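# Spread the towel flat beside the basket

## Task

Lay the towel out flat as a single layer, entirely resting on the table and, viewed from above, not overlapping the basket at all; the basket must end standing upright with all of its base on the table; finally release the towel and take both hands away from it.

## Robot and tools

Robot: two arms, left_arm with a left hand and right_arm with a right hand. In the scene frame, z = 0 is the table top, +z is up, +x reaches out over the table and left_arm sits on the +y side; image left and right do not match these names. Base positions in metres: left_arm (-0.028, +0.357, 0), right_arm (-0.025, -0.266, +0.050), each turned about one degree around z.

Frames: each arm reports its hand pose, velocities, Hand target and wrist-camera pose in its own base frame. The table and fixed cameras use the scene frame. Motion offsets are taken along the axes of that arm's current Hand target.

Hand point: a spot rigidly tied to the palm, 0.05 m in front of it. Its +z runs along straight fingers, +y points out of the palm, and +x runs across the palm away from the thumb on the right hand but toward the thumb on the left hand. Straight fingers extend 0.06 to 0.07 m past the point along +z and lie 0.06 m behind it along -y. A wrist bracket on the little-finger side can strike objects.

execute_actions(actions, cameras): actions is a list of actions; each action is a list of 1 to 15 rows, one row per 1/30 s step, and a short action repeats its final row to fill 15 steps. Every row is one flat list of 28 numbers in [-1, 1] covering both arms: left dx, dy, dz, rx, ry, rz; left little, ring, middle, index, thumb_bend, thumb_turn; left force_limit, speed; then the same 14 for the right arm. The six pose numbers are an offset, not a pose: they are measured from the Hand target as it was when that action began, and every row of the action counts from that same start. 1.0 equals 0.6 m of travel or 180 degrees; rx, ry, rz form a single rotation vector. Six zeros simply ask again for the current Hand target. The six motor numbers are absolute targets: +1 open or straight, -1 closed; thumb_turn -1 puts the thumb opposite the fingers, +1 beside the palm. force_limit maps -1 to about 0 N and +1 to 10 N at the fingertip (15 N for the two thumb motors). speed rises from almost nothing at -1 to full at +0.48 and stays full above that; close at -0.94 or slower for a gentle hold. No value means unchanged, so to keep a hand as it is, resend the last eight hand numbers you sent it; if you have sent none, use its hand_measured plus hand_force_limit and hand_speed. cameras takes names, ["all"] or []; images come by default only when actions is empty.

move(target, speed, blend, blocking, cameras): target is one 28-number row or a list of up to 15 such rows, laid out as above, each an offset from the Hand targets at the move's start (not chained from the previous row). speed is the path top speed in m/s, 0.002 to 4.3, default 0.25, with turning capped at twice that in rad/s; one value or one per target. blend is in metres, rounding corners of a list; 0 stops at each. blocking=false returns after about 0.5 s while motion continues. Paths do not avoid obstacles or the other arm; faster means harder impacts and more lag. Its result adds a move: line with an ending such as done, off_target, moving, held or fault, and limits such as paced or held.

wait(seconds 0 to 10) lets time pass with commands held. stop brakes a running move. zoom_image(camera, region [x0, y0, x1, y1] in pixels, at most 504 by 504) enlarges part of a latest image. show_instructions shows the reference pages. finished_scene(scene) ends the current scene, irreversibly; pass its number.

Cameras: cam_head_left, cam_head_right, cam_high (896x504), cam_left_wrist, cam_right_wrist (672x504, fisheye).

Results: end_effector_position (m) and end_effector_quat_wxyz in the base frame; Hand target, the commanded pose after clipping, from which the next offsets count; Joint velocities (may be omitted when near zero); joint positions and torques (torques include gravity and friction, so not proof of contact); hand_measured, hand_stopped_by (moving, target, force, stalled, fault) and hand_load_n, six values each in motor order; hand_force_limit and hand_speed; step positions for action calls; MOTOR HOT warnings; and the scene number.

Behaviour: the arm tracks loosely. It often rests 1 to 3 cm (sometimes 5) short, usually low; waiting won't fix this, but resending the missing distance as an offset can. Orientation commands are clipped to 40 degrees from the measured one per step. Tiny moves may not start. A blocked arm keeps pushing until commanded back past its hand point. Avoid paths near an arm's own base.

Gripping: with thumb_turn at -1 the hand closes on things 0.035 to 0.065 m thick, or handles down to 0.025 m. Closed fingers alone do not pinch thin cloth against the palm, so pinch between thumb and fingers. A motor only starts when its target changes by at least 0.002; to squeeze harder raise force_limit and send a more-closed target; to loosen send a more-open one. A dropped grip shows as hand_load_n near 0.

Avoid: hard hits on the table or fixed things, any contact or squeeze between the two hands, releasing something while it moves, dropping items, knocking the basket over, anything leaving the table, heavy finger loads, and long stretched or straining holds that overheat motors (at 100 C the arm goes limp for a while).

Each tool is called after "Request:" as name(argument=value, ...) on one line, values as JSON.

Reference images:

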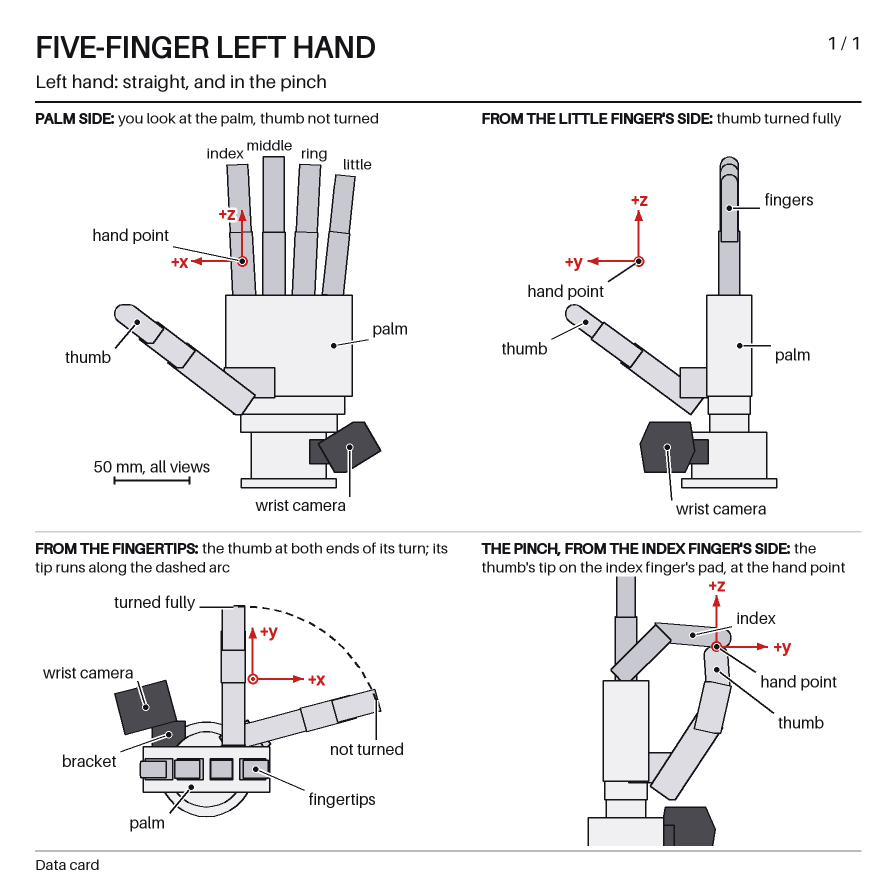

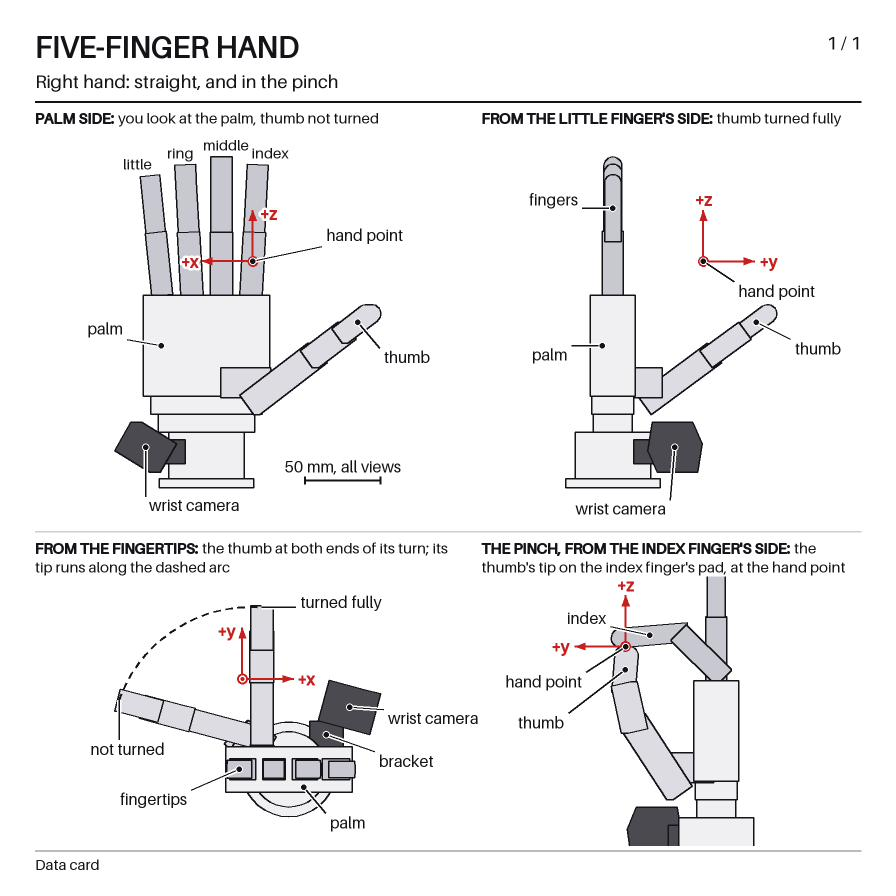

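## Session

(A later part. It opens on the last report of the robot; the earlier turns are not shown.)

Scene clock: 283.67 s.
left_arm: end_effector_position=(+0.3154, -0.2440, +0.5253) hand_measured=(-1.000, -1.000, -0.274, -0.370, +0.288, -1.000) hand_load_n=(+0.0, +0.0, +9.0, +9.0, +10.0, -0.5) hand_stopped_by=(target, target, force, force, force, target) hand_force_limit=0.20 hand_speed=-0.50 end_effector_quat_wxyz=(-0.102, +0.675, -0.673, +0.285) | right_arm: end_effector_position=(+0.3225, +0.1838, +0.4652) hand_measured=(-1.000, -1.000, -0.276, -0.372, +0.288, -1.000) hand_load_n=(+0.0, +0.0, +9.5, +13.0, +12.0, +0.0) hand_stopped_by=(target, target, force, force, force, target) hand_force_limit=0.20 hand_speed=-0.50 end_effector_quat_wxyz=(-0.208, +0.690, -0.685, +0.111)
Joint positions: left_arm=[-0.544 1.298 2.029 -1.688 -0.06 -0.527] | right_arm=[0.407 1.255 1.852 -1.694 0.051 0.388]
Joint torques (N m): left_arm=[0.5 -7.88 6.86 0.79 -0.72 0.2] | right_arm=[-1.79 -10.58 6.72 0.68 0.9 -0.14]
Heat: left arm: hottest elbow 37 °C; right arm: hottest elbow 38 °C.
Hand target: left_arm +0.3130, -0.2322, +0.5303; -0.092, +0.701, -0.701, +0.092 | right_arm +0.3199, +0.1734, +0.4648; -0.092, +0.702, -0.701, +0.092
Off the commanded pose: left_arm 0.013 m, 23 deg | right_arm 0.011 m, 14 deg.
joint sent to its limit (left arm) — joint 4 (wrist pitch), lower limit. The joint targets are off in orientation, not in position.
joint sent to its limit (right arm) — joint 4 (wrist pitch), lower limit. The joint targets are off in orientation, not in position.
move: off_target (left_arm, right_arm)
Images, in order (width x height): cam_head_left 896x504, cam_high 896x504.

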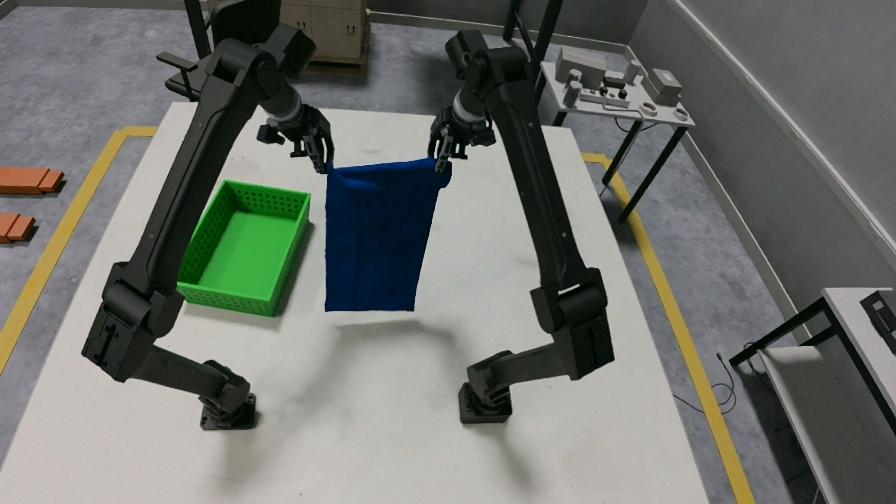

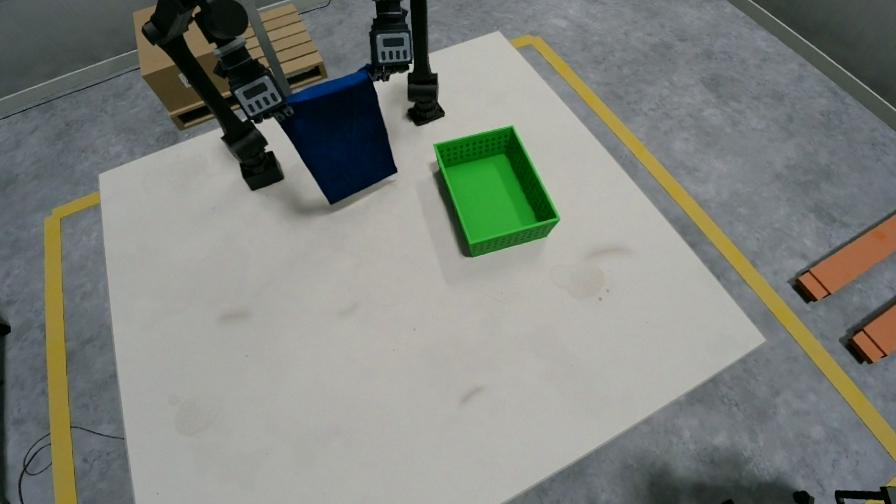

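Request:
move(target=[[0,0.1932,-0.0518,0.028,0,0,-1,-1,-0.7,-0.7,0.25,-1,0.2,-0.5,0,0.1932,-0.0518,0.028,0,0,-1,-1,-0.7,-0.7,0.25,-1,0.2,-0.5],[0,0.1869,0.0535,0.028,0,0,-1,-1,-0.7,-0.7,0.25,-1,0.2,-0.5,0,0.1869,0.0535,0.028,0,0,-1,-1,-0.7,-0.7,0.25,-1,0.2,-0.5],[0,0.1463,0.1593,0.014,0,0,-1,-1,-0.7,-0.7,0.25,-1,0.2,-0.5,0,0.1463,0.1593,0.014,0,0,-1,-1,-0.7,-0.7,0.25,-1,0.2,-0.5]], speed=[0.12, 0.08, 0.08], blend=[0, 0.03, 0], cameras=["cam_head_left","cam_high"])

Scene clock: 290.97 s.
left_arm: end_effector_position=(+0.2521, -0.2453, +0.4164) hand_measured=(-1.000, -1.000, -0.274, -0.370, +0.288, -1.000) hand_load_n=(+0.0, +0.0, +9.0, +8.5, +10.0, -1.0) hand_stopped_by=(target, target, force, force, force, target) hand_force_limit=0.20 hand_speed=-0.50 end_effector_quat_wxyz=(-0.093, +0.701, -0.686, +0.172) | right_arm: end_effector_position=(+0.2564, +0.1846, +0.3530) hand_measured=(-1.000, -1.000, -0.276, -0.372, +0.288, -1.000) hand_load_n=(+0.5, +0.0, +9.5, +12.5, +12.0, +0.0) hand_stopped_by=(target, target, force, force, force, target) hand_force_limit=0.20 hand_speed=-0.50 end_effector_quat_wxyz=(-0.115, +0.692, -0.706, +0.098)
Joint positions: left_arm=[-0.68 1.178 1.66 -1.688 -0.151 -0.675] | right_arm=[0.528 1.112 1.45 -1.635 0.132 0.529]
Joint torques (N m): left_arm=[0.91 -6.77 6.86 0.55 -0.65 0.54] | right_arm=[-2.2 -8.29 7.17 0.96 0.77 -0.45]
Heat: left arm: hottest elbow 37 °C; right arm: hottest elbow 38 °C.
Hand target: left_arm +0.2529, -0.2320, +0.4153; -0.108, +0.699, -0.699, +0.107 | right_arm +0.2599, +0.1733, +0.3500; -0.108, +0.699, -0.698, +0.108
Off the commanded pose: left_arm 0.013 m, 8 deg | right_arm 0.012 m, 2 deg.
joint sent to its limit (left arm) — joint 4 (wrist pitch), lower limit. The joint targets are off in orientation, not in position.
move: off_target (left_arm, right_arm)
Images, in order (width x height): cam_head_left 896x504, cam_high 896x504.

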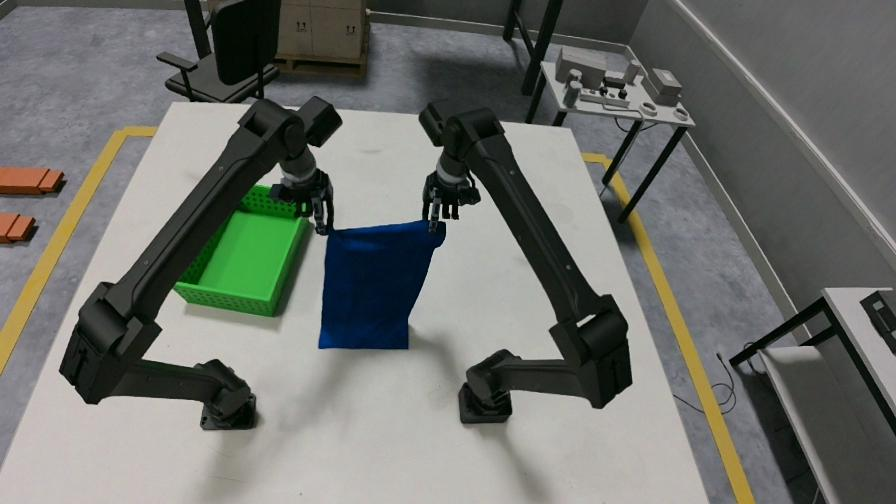

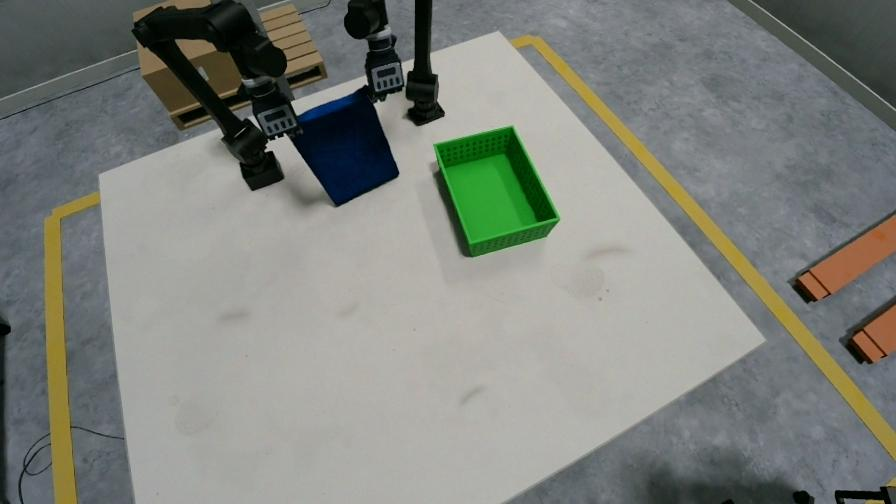

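Request:
move(target=[[-0.008,-0.0337,0.1418,0,0,0,-1,-1,-0.7,-0.7,0.25,-1,0.2,-0.5,-0.008,-0.0337,0.1418,0,0,0,-1,-1,-0.7,-0.7,0.25,-1,0.2,-0.5],[-0.0167,-0.1487,0.2482,-0.03,0,0,-1,-1,-0.7,-0.7,0.25,-1,0.2,-0.5,-0.0167,-0.1487,0.2482,-0.03,0,0,-1,-1,-0.7,-0.7,0.25,-1,0.2,-0.5],[-0.0333,-0.261,0.3623,-0.08,0,0,-1,-1,-0.7,-0.7,0.25,-1,0.2,-0.5,-0.0333,-0.261,0.3623,-0.08,0,0,-1,-1,-0.7,-0.7,0.25,-1,0.2,-0.5]], speed=0.1, blend=[0.02, 0.03, 0], cameras=["cam_head_left","cam_high"])

Scene clock: 298.93 s.
left_arm: end_effector_position=(+0.4580, -0.2283, +0.2433) hand_measured=(-1.000, -1.000, -0.274, -0.370, +0.288, -1.000) hand_load_n=(+0.0, +0.0, +9.0, +8.0, +10.0, -1.0) hand_stopped_by=(target, target, force, force, force, target) hand_force_limit=0.20 hand_speed=-0.50 end_effector_quat_wxyz=(-0.009, +0.716, -0.698, +0.017) | right_arm: end_effector_position=(+0.4577, +0.2092, +0.1730) hand_measured=(-1.000, -1.000, -0.276, -0.372, +0.288, -1.000) hand_load_n=(+0.0, +0.0, +9.5, +12.0, +12.0, +0.0) hand_stopped_by=(target, target, force, force, force, target) hand_force_limit=0.20 hand_speed=-0.50 end_effector_quat_wxyz=(-0.009, +0.703, -0.712, +0.006)
Joint positions: left_arm=[-0.362 1.765 1.828 -1.595 -0.002 -0.387] | right_arm=[0.332 1.767 1.646 -1.428 0.002 0.345]
Joint torques (N m): left_arm=[1.44 -13.63 10.09 -0.35 -0.63 0.54] | right_arm=[-2.84 -19.78 11.97 -0.25 0.7 -0.48]
Heat: left arm: hottest elbow 37 °C; right arm: hottest elbow 37 °C.
Hand target: left_arm +0.4677, -0.2120, +0.2550; -0.019, +0.707, -0.707, +0.019 | right_arm +0.4746, +0.1933, +0.1898; -0.019, +0.707, -0.706, +0.019
Off the commanded pose: left_arm 0.022 m, 2 deg | right_arm 0.029 m, 2 deg.
move: off_target (left_arm, right_arm)
Images, in order (width x height): cam_head_left 896x504, cam_high 896x504.

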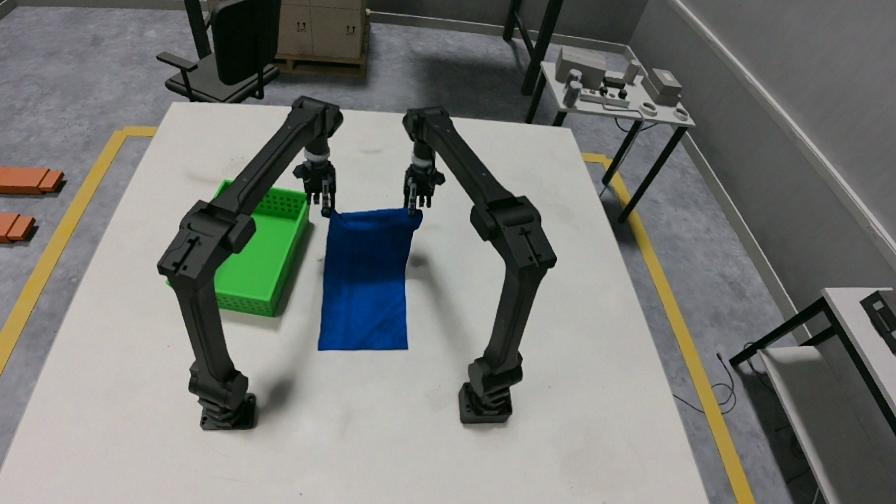

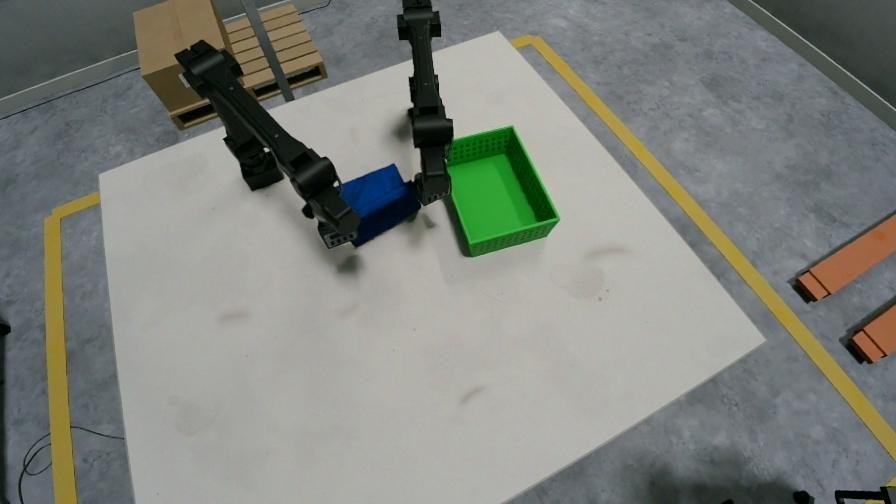

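Request:
move(target=[[-0.008,-0.1113,0.1059,0,0,0,-1,-1,-0.7,-0.7,0.25,-1,0.2,-0.5,-0.008,-0.1113,0.1059,0,0,0,-1,-1,-0.7,-0.7,0.25,-1,0.2,-0.5],[-0.0167,-0.2068,0.1943,-0.03,0,0,-1,-1,-0.7,-0.7,0.25,-1,0.2,-0.5,-0.0167,-0.2068,0.1943,-0.03,0,0,-1,-1,-0.7,-0.7,0.25,-1,0.2,-0.5],[-0.0167,-0.27,0.2694,-0.05,0,0,-1,-1,-0.7,-0.7,0.25,-1,0.2,-0.5,-0.0167,-0.2704,0.2561,-0.05,0,0,-1,-1,-0.7,-0.7,0.25,-1,0.2,-0.5]], speed=0.08, blend=[0.02, 0.02, 0], cameras=["all"])

Scene clock: 304.17 s.
left_arm: end_effector_position=(+0.6273, -0.2242, +0.1004) hand_measured=(-1.000, -1.000, -0.274, -0.370, +0.288, -1.000) hand_load_n=(+0.0, +0.0, +9.0, +8.0, +10.0, -1.0) hand_stopped_by=(target, target, force, force, force, target) hand_force_limit=0.20 hand_speed=-0.50 end_effector_quat_wxyz=(+0.030, +0.715, -0.699, -0.011) | right_arm: end_effector_position=(+0.6284, +0.2267, +0.0341) hand_measured=(-1.000, -1.000, -0.276, -0.372, +0.288, -1.000) hand_load_n=(+0.5, +0.0, +9.5, +12.5, +12.0, -0.5) hand_stopped_by=(target, target, force, force, force, target) hand_force_limit=0.20 hand_speed=-0.50 end_effector_quat_wxyz=(+0.047, +0.704, -0.707, -0.046)
Joint positions: left_arm=[-0.261 2.39 2.454 -1.684 0.042 -0.282] | right_arm=[0.269 2.508 2.488 -1.677 -0.034 0.27]
Joint torques (N m): left_arm=[2.26 -19.49 10.09 -0.53 -0.46 0.43] | right_arm=[-3.37 -29.1 11.96 -0.49 0.53 -0.4]
Heat: left arm: hottest elbow 37 °C; right arm: hottest elbow 38 °C.
Hand target: left_arm +0.6381, -0.2021, +0.1024; +0.036, +0.706, -0.706, -0.037 | right_arm +0.6450, +0.2037, +0.0450; +0.036, +0.707, -0.706, -0.036
Off the commanded pose: left_arm 0.025 m, 3 deg | right_arm 0.031 m, 2 deg.
joint sent to its limit (left arm) — joint 4 (wrist pitch), lower limit. The joint targets are off in orientation, not in position.
move: off_target (left_arm, right_arm)

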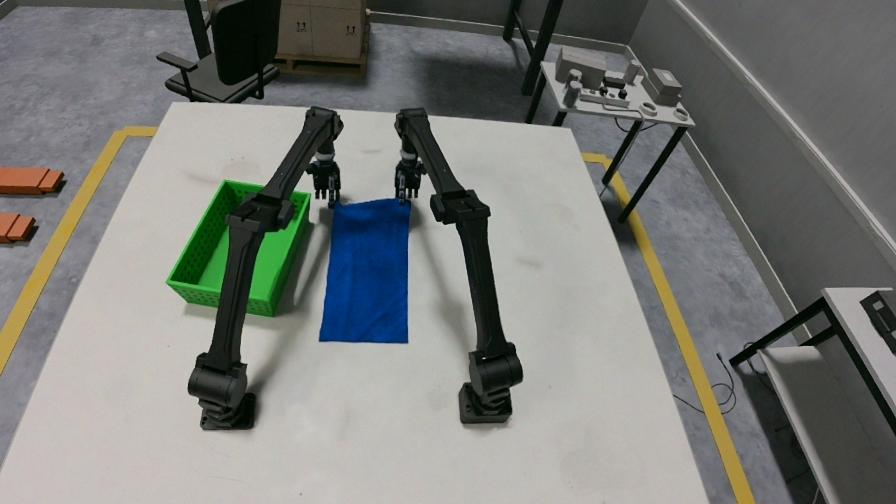

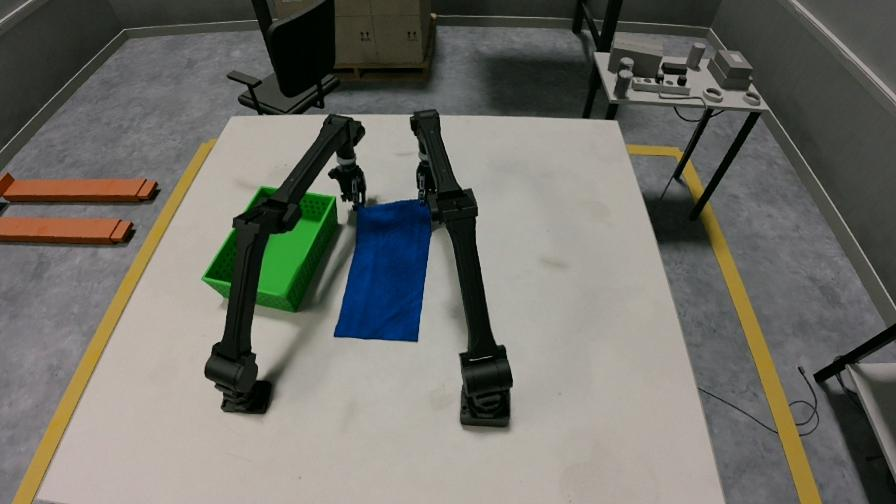

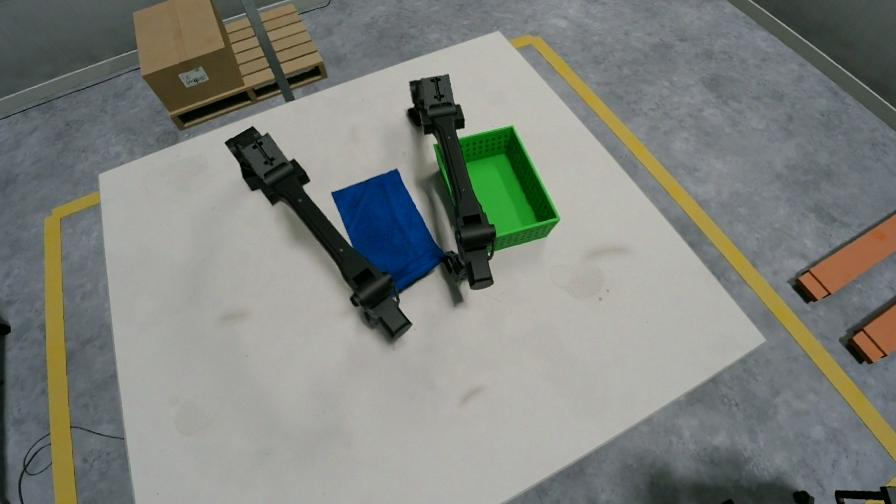

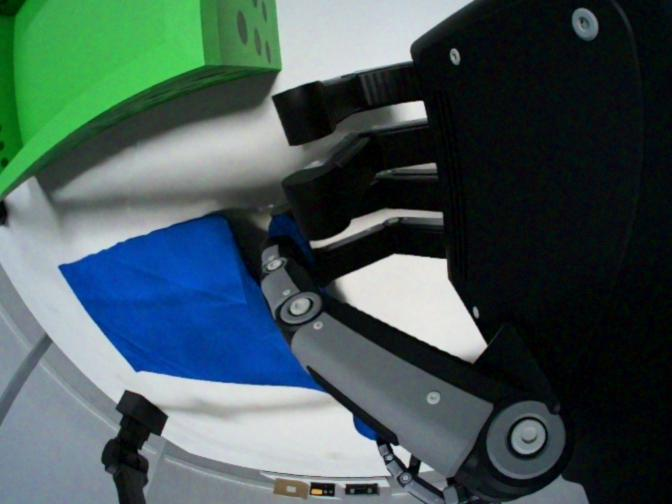

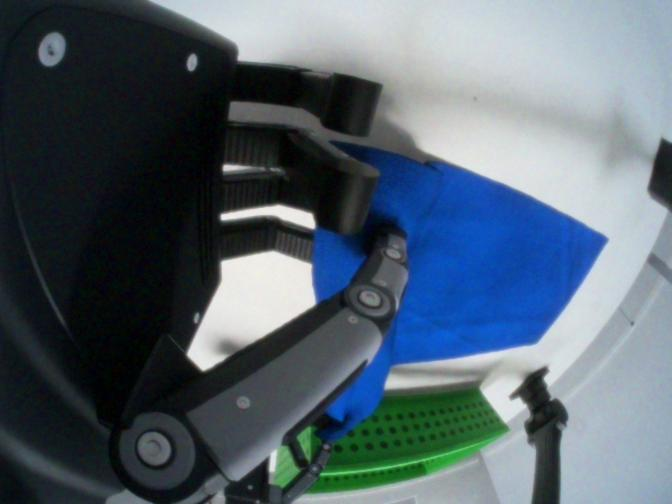

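Request:
move(target=[0,0,0.014,0,0,0,-1,-1,0.4,0.4,0.25,-1,0.2,0.2,0,0,0.012,0,0,0,-1,-1,0.4,0.4,0.25,-1,0.2,0.2], speed=0.05, cameras=["all"])

Scene clock: 305.97 s.
left_arm: end_effector_position=(+0.6306, -0.2009, +0.0928) hand_measured=(-1.000, -1.000, +0.400, +0.400, +0.284, -1.000) hand_load_n=(+0.0, +0.0, +0.0, +0.0, +0.0, +0.0) hand_stopped_by=(target, target, target, target, force, target) hand_force_limit=0.20 hand_speed=0.20 end_effector_quat_wxyz=(+0.030, +0.715, -0.698, -0.022) | right_arm: end_effector_position=(+0.6359, +0.2006, +0.0337) hand_measured=(-1.000, -1.000, +0.400, +0.400, +0.284, -1.000) hand_load_n=(+0.0, +0.0, +0.0, +0.0, +0.0, +0.0) hand_stopped_by=(target, target, target, target, force, target) hand_force_limit=0.20 hand_speed=0.20 end_effector_quat_wxyz=(+0.048, +0.699, -0.712, -0.043)
Joint positions: left_arm=[-0.231 2.402 2.454 -1.692 0.029 -0.254] | right_arm=[0.232 2.508 2.488 -1.677 -0.024 0.249]
Joint torques (N m): left_arm=[-0.21 -19.55 10.13 -0.08 -0.06 0.14] | right_arm=[-1.03 -28.69 10.84 0.1 0.12 -0.18]
Heat: left arm: hottest elbow 37 °C; right arm: hottest elbow 38 °C.
Hand target: left_arm +0.6372, -0.2022, +0.0940; +0.036, +0.706, -0.706, -0.037 | right_arm +0.6443, +0.2035, +0.0378; +0.036, +0.706, -0.706, -0.036
Off the commanded pose: left_arm 0.007 m, 2 deg | right_arm 0.010 m, 2 deg.
joint sent to its limit (left arm) — joint 4 (wrist pitch), lower limit. The joint targets are off in orientation, not in position.
move: done

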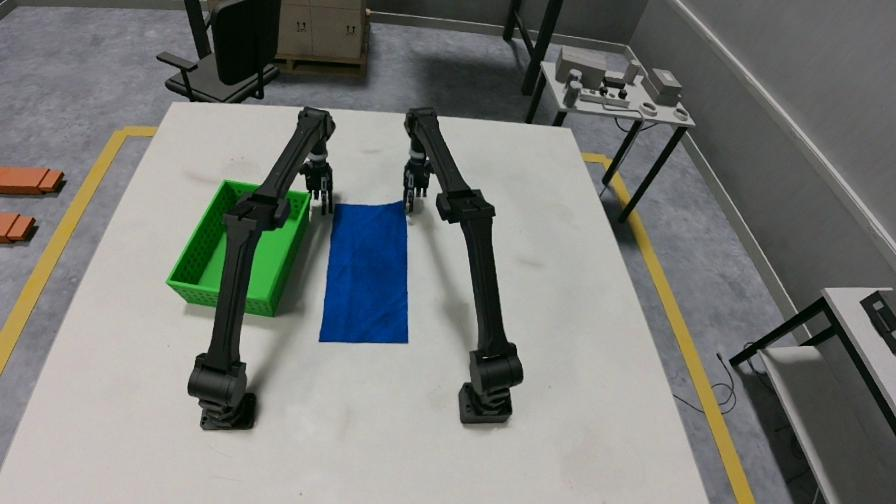

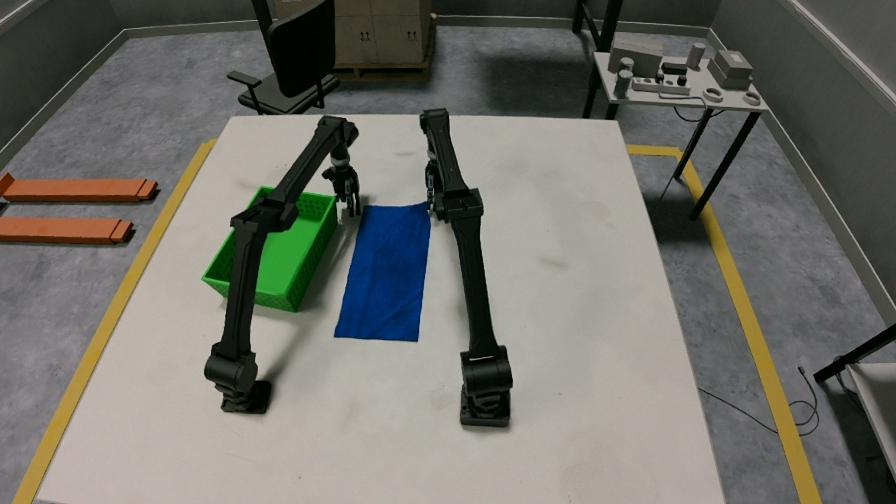

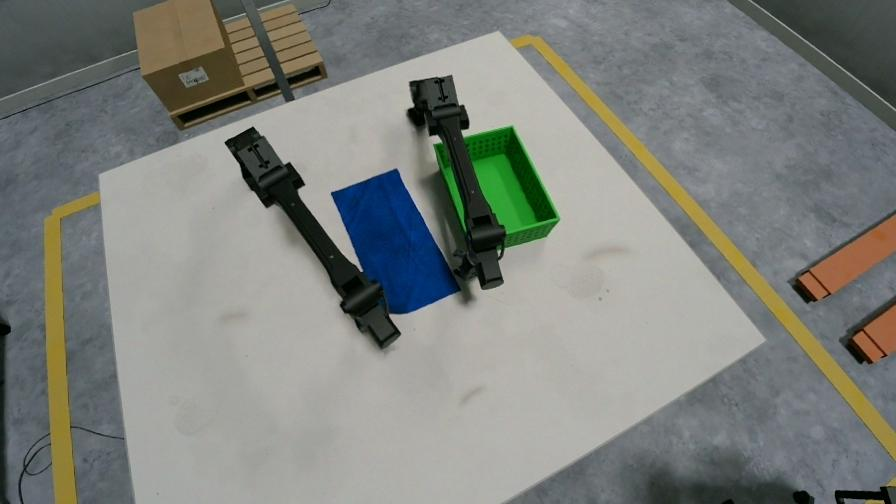

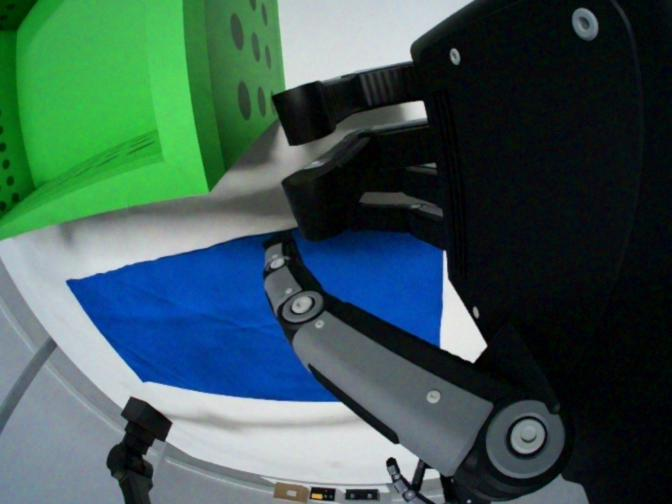

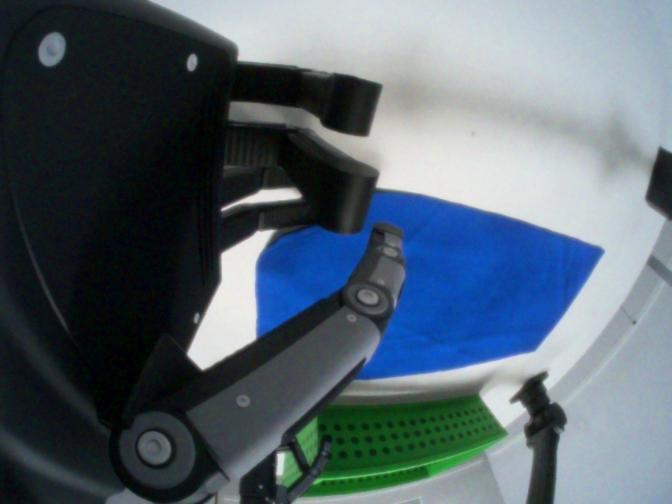

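Request:
move(target=[[0,-0.0995,-0.0101,0,0,0,-1,-1,0.4,0.4,0.25,-1,0.2,0.2,0,-0.0995,-0.0101,0,0,0,-1,-1,0.4,0.4,0.25,-1,0.2,0.2],[0,-0.079,-0.209,0,0,0,-1,-1,0.4,0.4,0.25,-1,0.2,0.2,0,-0.079,-0.209,0,0,0,-1,-1,0.4,0.4,0.25,-1,0.2,0.2]], speed=0.1, blend=0.01, cameras=["all"])

Scene clock: 308.90 s.
left_arm: end_effector_position=(+0.6908, -0.2058, +0.1815) hand_measured=(-1.000, -1.000, +0.400, +0.400, +0.284, -1.000) hand_load_n=(-0.5, +0.0, +0.0, +0.0, +0.0, +0.0) hand_stopped_by=(target, target, target, target, force, target) hand_force_limit=0.20 hand_speed=0.20 end_effector_quat_wxyz=(-0.036, +0.715, -0.691, +0.100) | right_arm: end_effector_position=(+0.6996, +0.2079, +0.1303) hand_measured=(-1.000, -1.000, +0.400, +0.400, +0.286, -1.000) hand_load_n=(+0.0, +0.0, +0.0, +0.5, +0.0, +0.0) hand_stopped_by=(target, target, target, target, force, target) hand_force_limit=0.20 hand_speed=0.20 end_effector_quat_wxyz=(-0.076, +0.695, -0.714, +0.025)
Joint positions: left_arm=[-0.214 2.425 2.757 -1.694 0.044 -0.255] | right_arm=[0.218 2.526 2.811 -1.7 -0.038 0.248]
Joint torques (N m): left_arm=[0.21 -23 10.28 0.46 0.11 -0.16] | right_arm=[-1.26 -32.79 9.84 0.38 -0.01 0.08]
Heat: left arm: hottest elbow 38 °C; right arm: hottest elbow 38 °C.
Hand target: left_arm +0.6973, -0.2022, +0.2138; +0.036, +0.706, -0.706, -0.037 | right_arm +0.7043, +0.2036, +0.1578; +0.036, +0.707, -0.706, -0.036
Off the commanded pose: left_arm 0.033 m, 18 deg | right_arm 0.028 m, 15 deg.
joint sent to its limit (left arm) — joint 4 (wrist pitch), lower limit. The joint targets are off in orientation, not in position.
joint sent to its limit (right arm) — joint 4 (wrist pitch), lower limit. The joint targets are off in orientation, not in position.
move: off_target (left_arm, right_arm)

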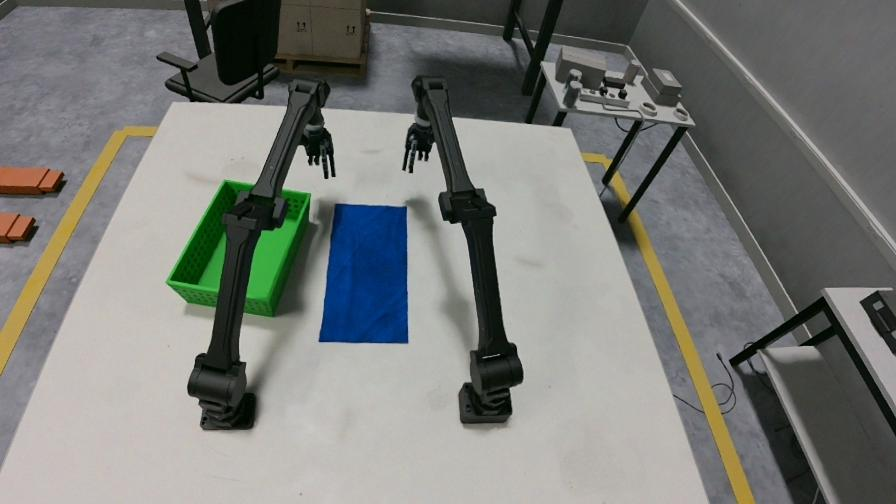

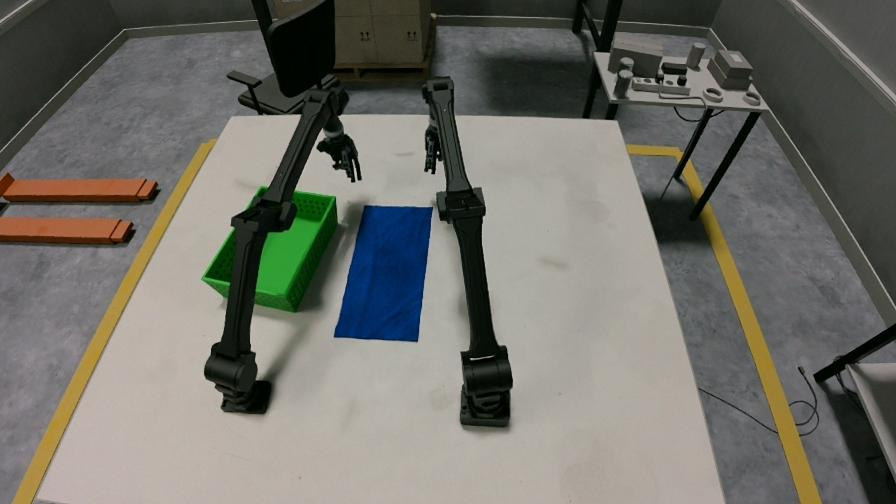

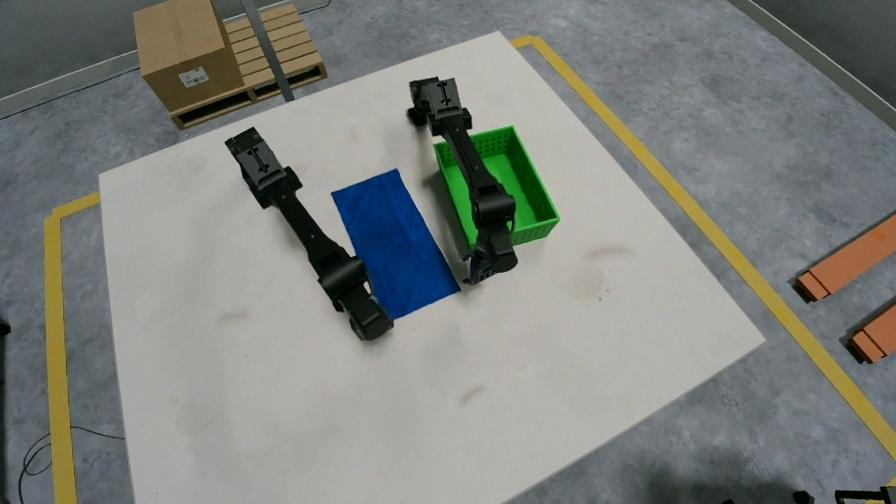

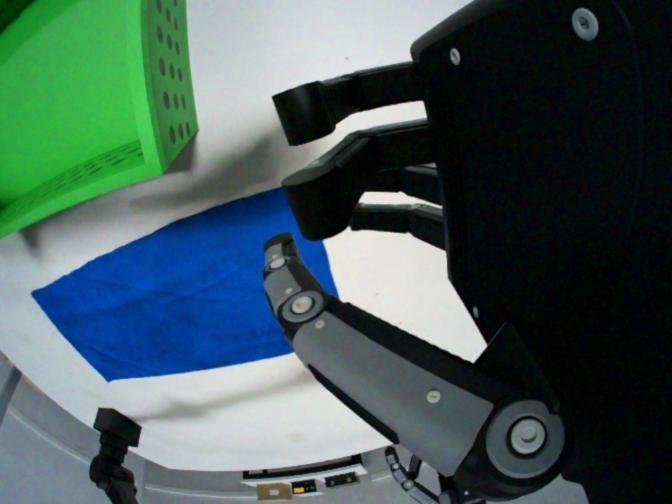

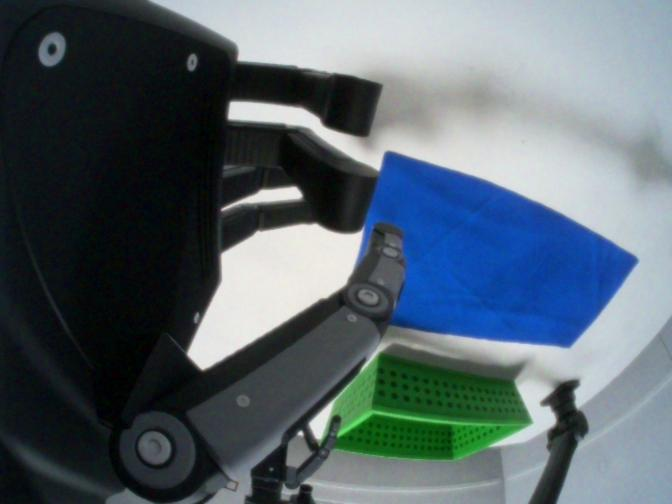

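Request:
move(target=[[0,0.025,-0.249,0.05,0,0,-1,-1,0.4,0.4,0.25,-1,0.2,0.2,0,0.025,-0.249,0.05,0,0,-1,-1,0.4,0.4,0.25,-1,0.2,0.2],[-0.333,0.617,-0.306,0.14,0,0,-1,-1,0.4,0.4,0.25,-1,0.2,0.2,0.333,0.617,-0.29,0.14,0,0,-1,-1,0.4,0.4,0.25,-1,0.2,0.2]], speed=0.25, blend=0.05, cameras=["all"])

Scene clock: 312.87 s.
left_arm: end_effector_position=(+0.3472, -0.0032, +0.4375) hand_measured=(-1.000, -1.000, +0.400, +0.400, +0.284, -1.000) hand_load_n=(+0.0, +0.0, +0.0, +0.0, +0.0, +0.0) hand_stopped_by=(target, target, target, target, force, target) hand_force_limit=0.20 hand_speed=0.20 end_effector_quat_wxyz=(-0.146, +0.698, -0.686, +0.145) | right_arm: end_effector_position=(+0.3491, +0.0050, +0.3735) hand_measured=(-1.000, -1.000, +0.400, +0.400, +0.286, -1.000) hand_load_n=(+0.0, +0.0, +0.0, +0.0, +0.0, +0.0) hand_stopped_by=(target, target, target, target, force, target) hand_force_limit=0.20 hand_speed=0.20 end_effector_quat_wxyz=(-0.118, +0.692, -0.702, +0.118)
Joint positions: left_arm=[0.087 1.251 1.79 -1.697 0.03 0.063] | right_arm=[-0.075 1.236 1.6 -1.601 -0.023 -0.057]
Joint torques (N m): left_arm=[-0.67 -6.01 7.12 0.81 0.07 0.15] | right_arm=[-0.91 -9.47 7.24 1.68 0 -0.19]
Heat: left arm: hottest elbow 38 °C; right arm: hottest elbow 38 °C.
Hand target: left_arm +0.3481, -0.0023, +0.4348; -0.119, +0.697, -0.697, +0.118 | right_arm +0.3542, +0.0036, +0.3689; -0.119, +0.697, -0.697, +0.119
Off the commanded pose: left_arm 0.003 m, 5 deg | right_arm 0.007 m, 1 deg.
joint sent to its limit (left arm) — joint 4 (wrist pitch), lower limit. The joint targets are off in orientation, not in position.
move: off_target (left_arm)

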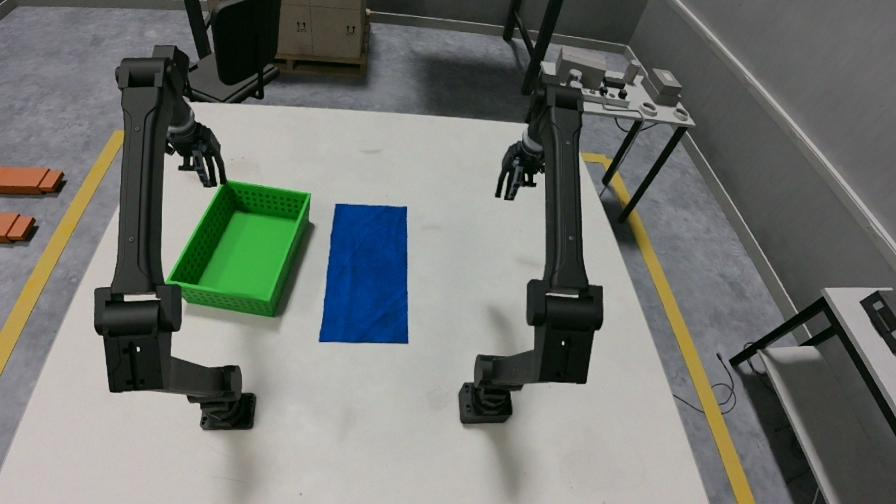

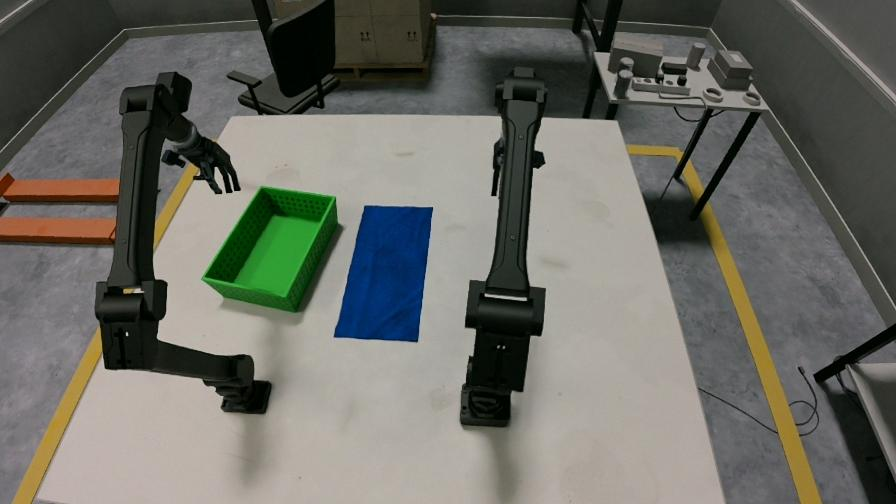

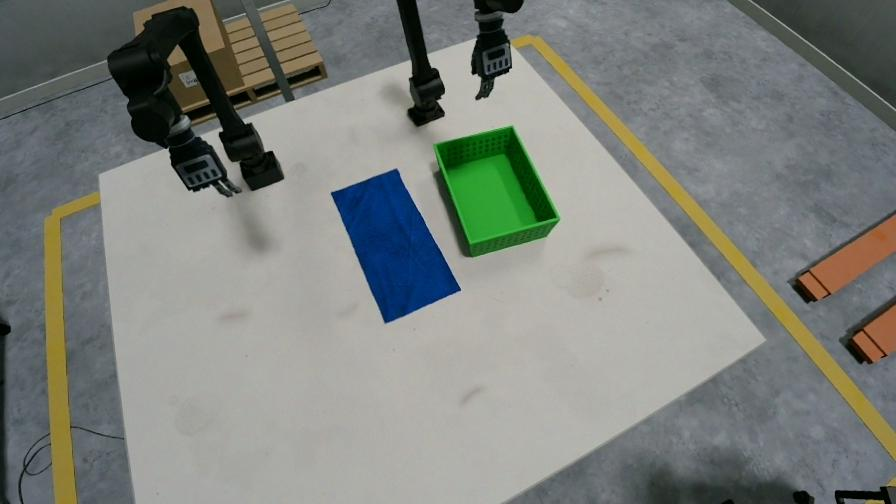

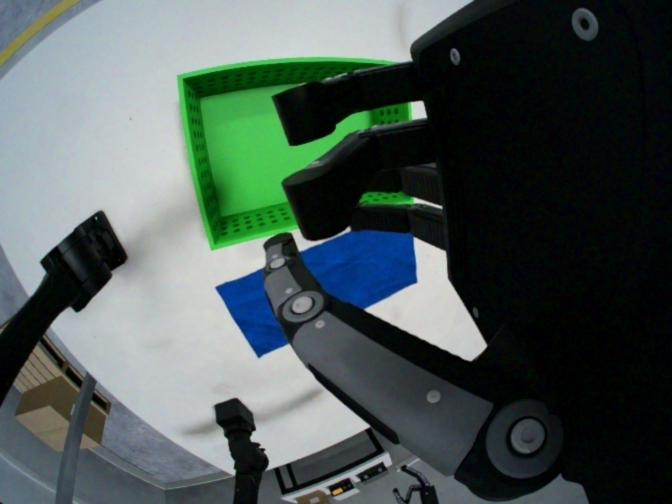

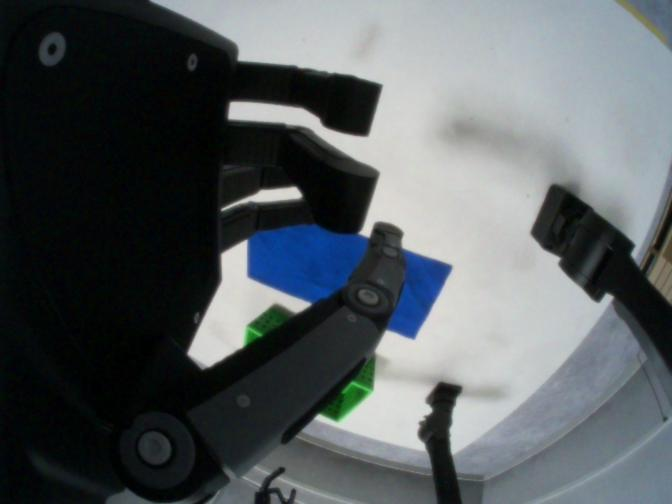

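Request:
zoom_image(camera="cam_high", region=[310, 150, 490, 340])

Request:
zoom_image(camera="cam_head_left", region=[290, 190, 440, 360])

Scaled by 2.653 from the camera's 896x504 image, which has a finer 1280x720 frame.

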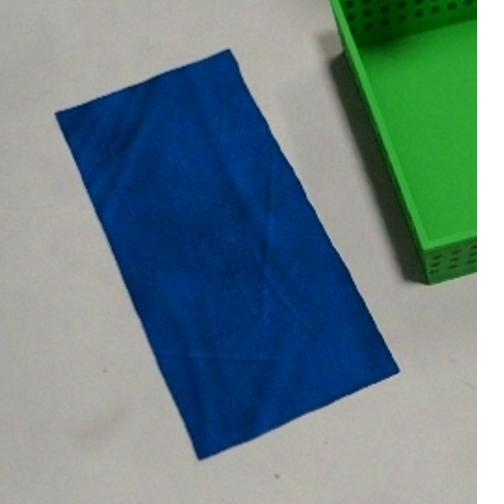

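Scaled by 2.965 from the camera's 896x504 image, which has a finer 1280x720 frame.

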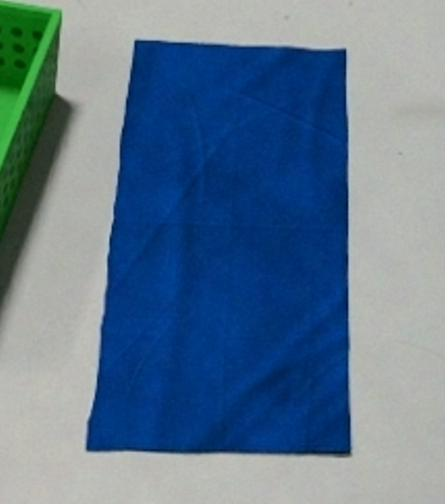

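Request:
finished_scene(scene=2)

The scene is finished: the task was done.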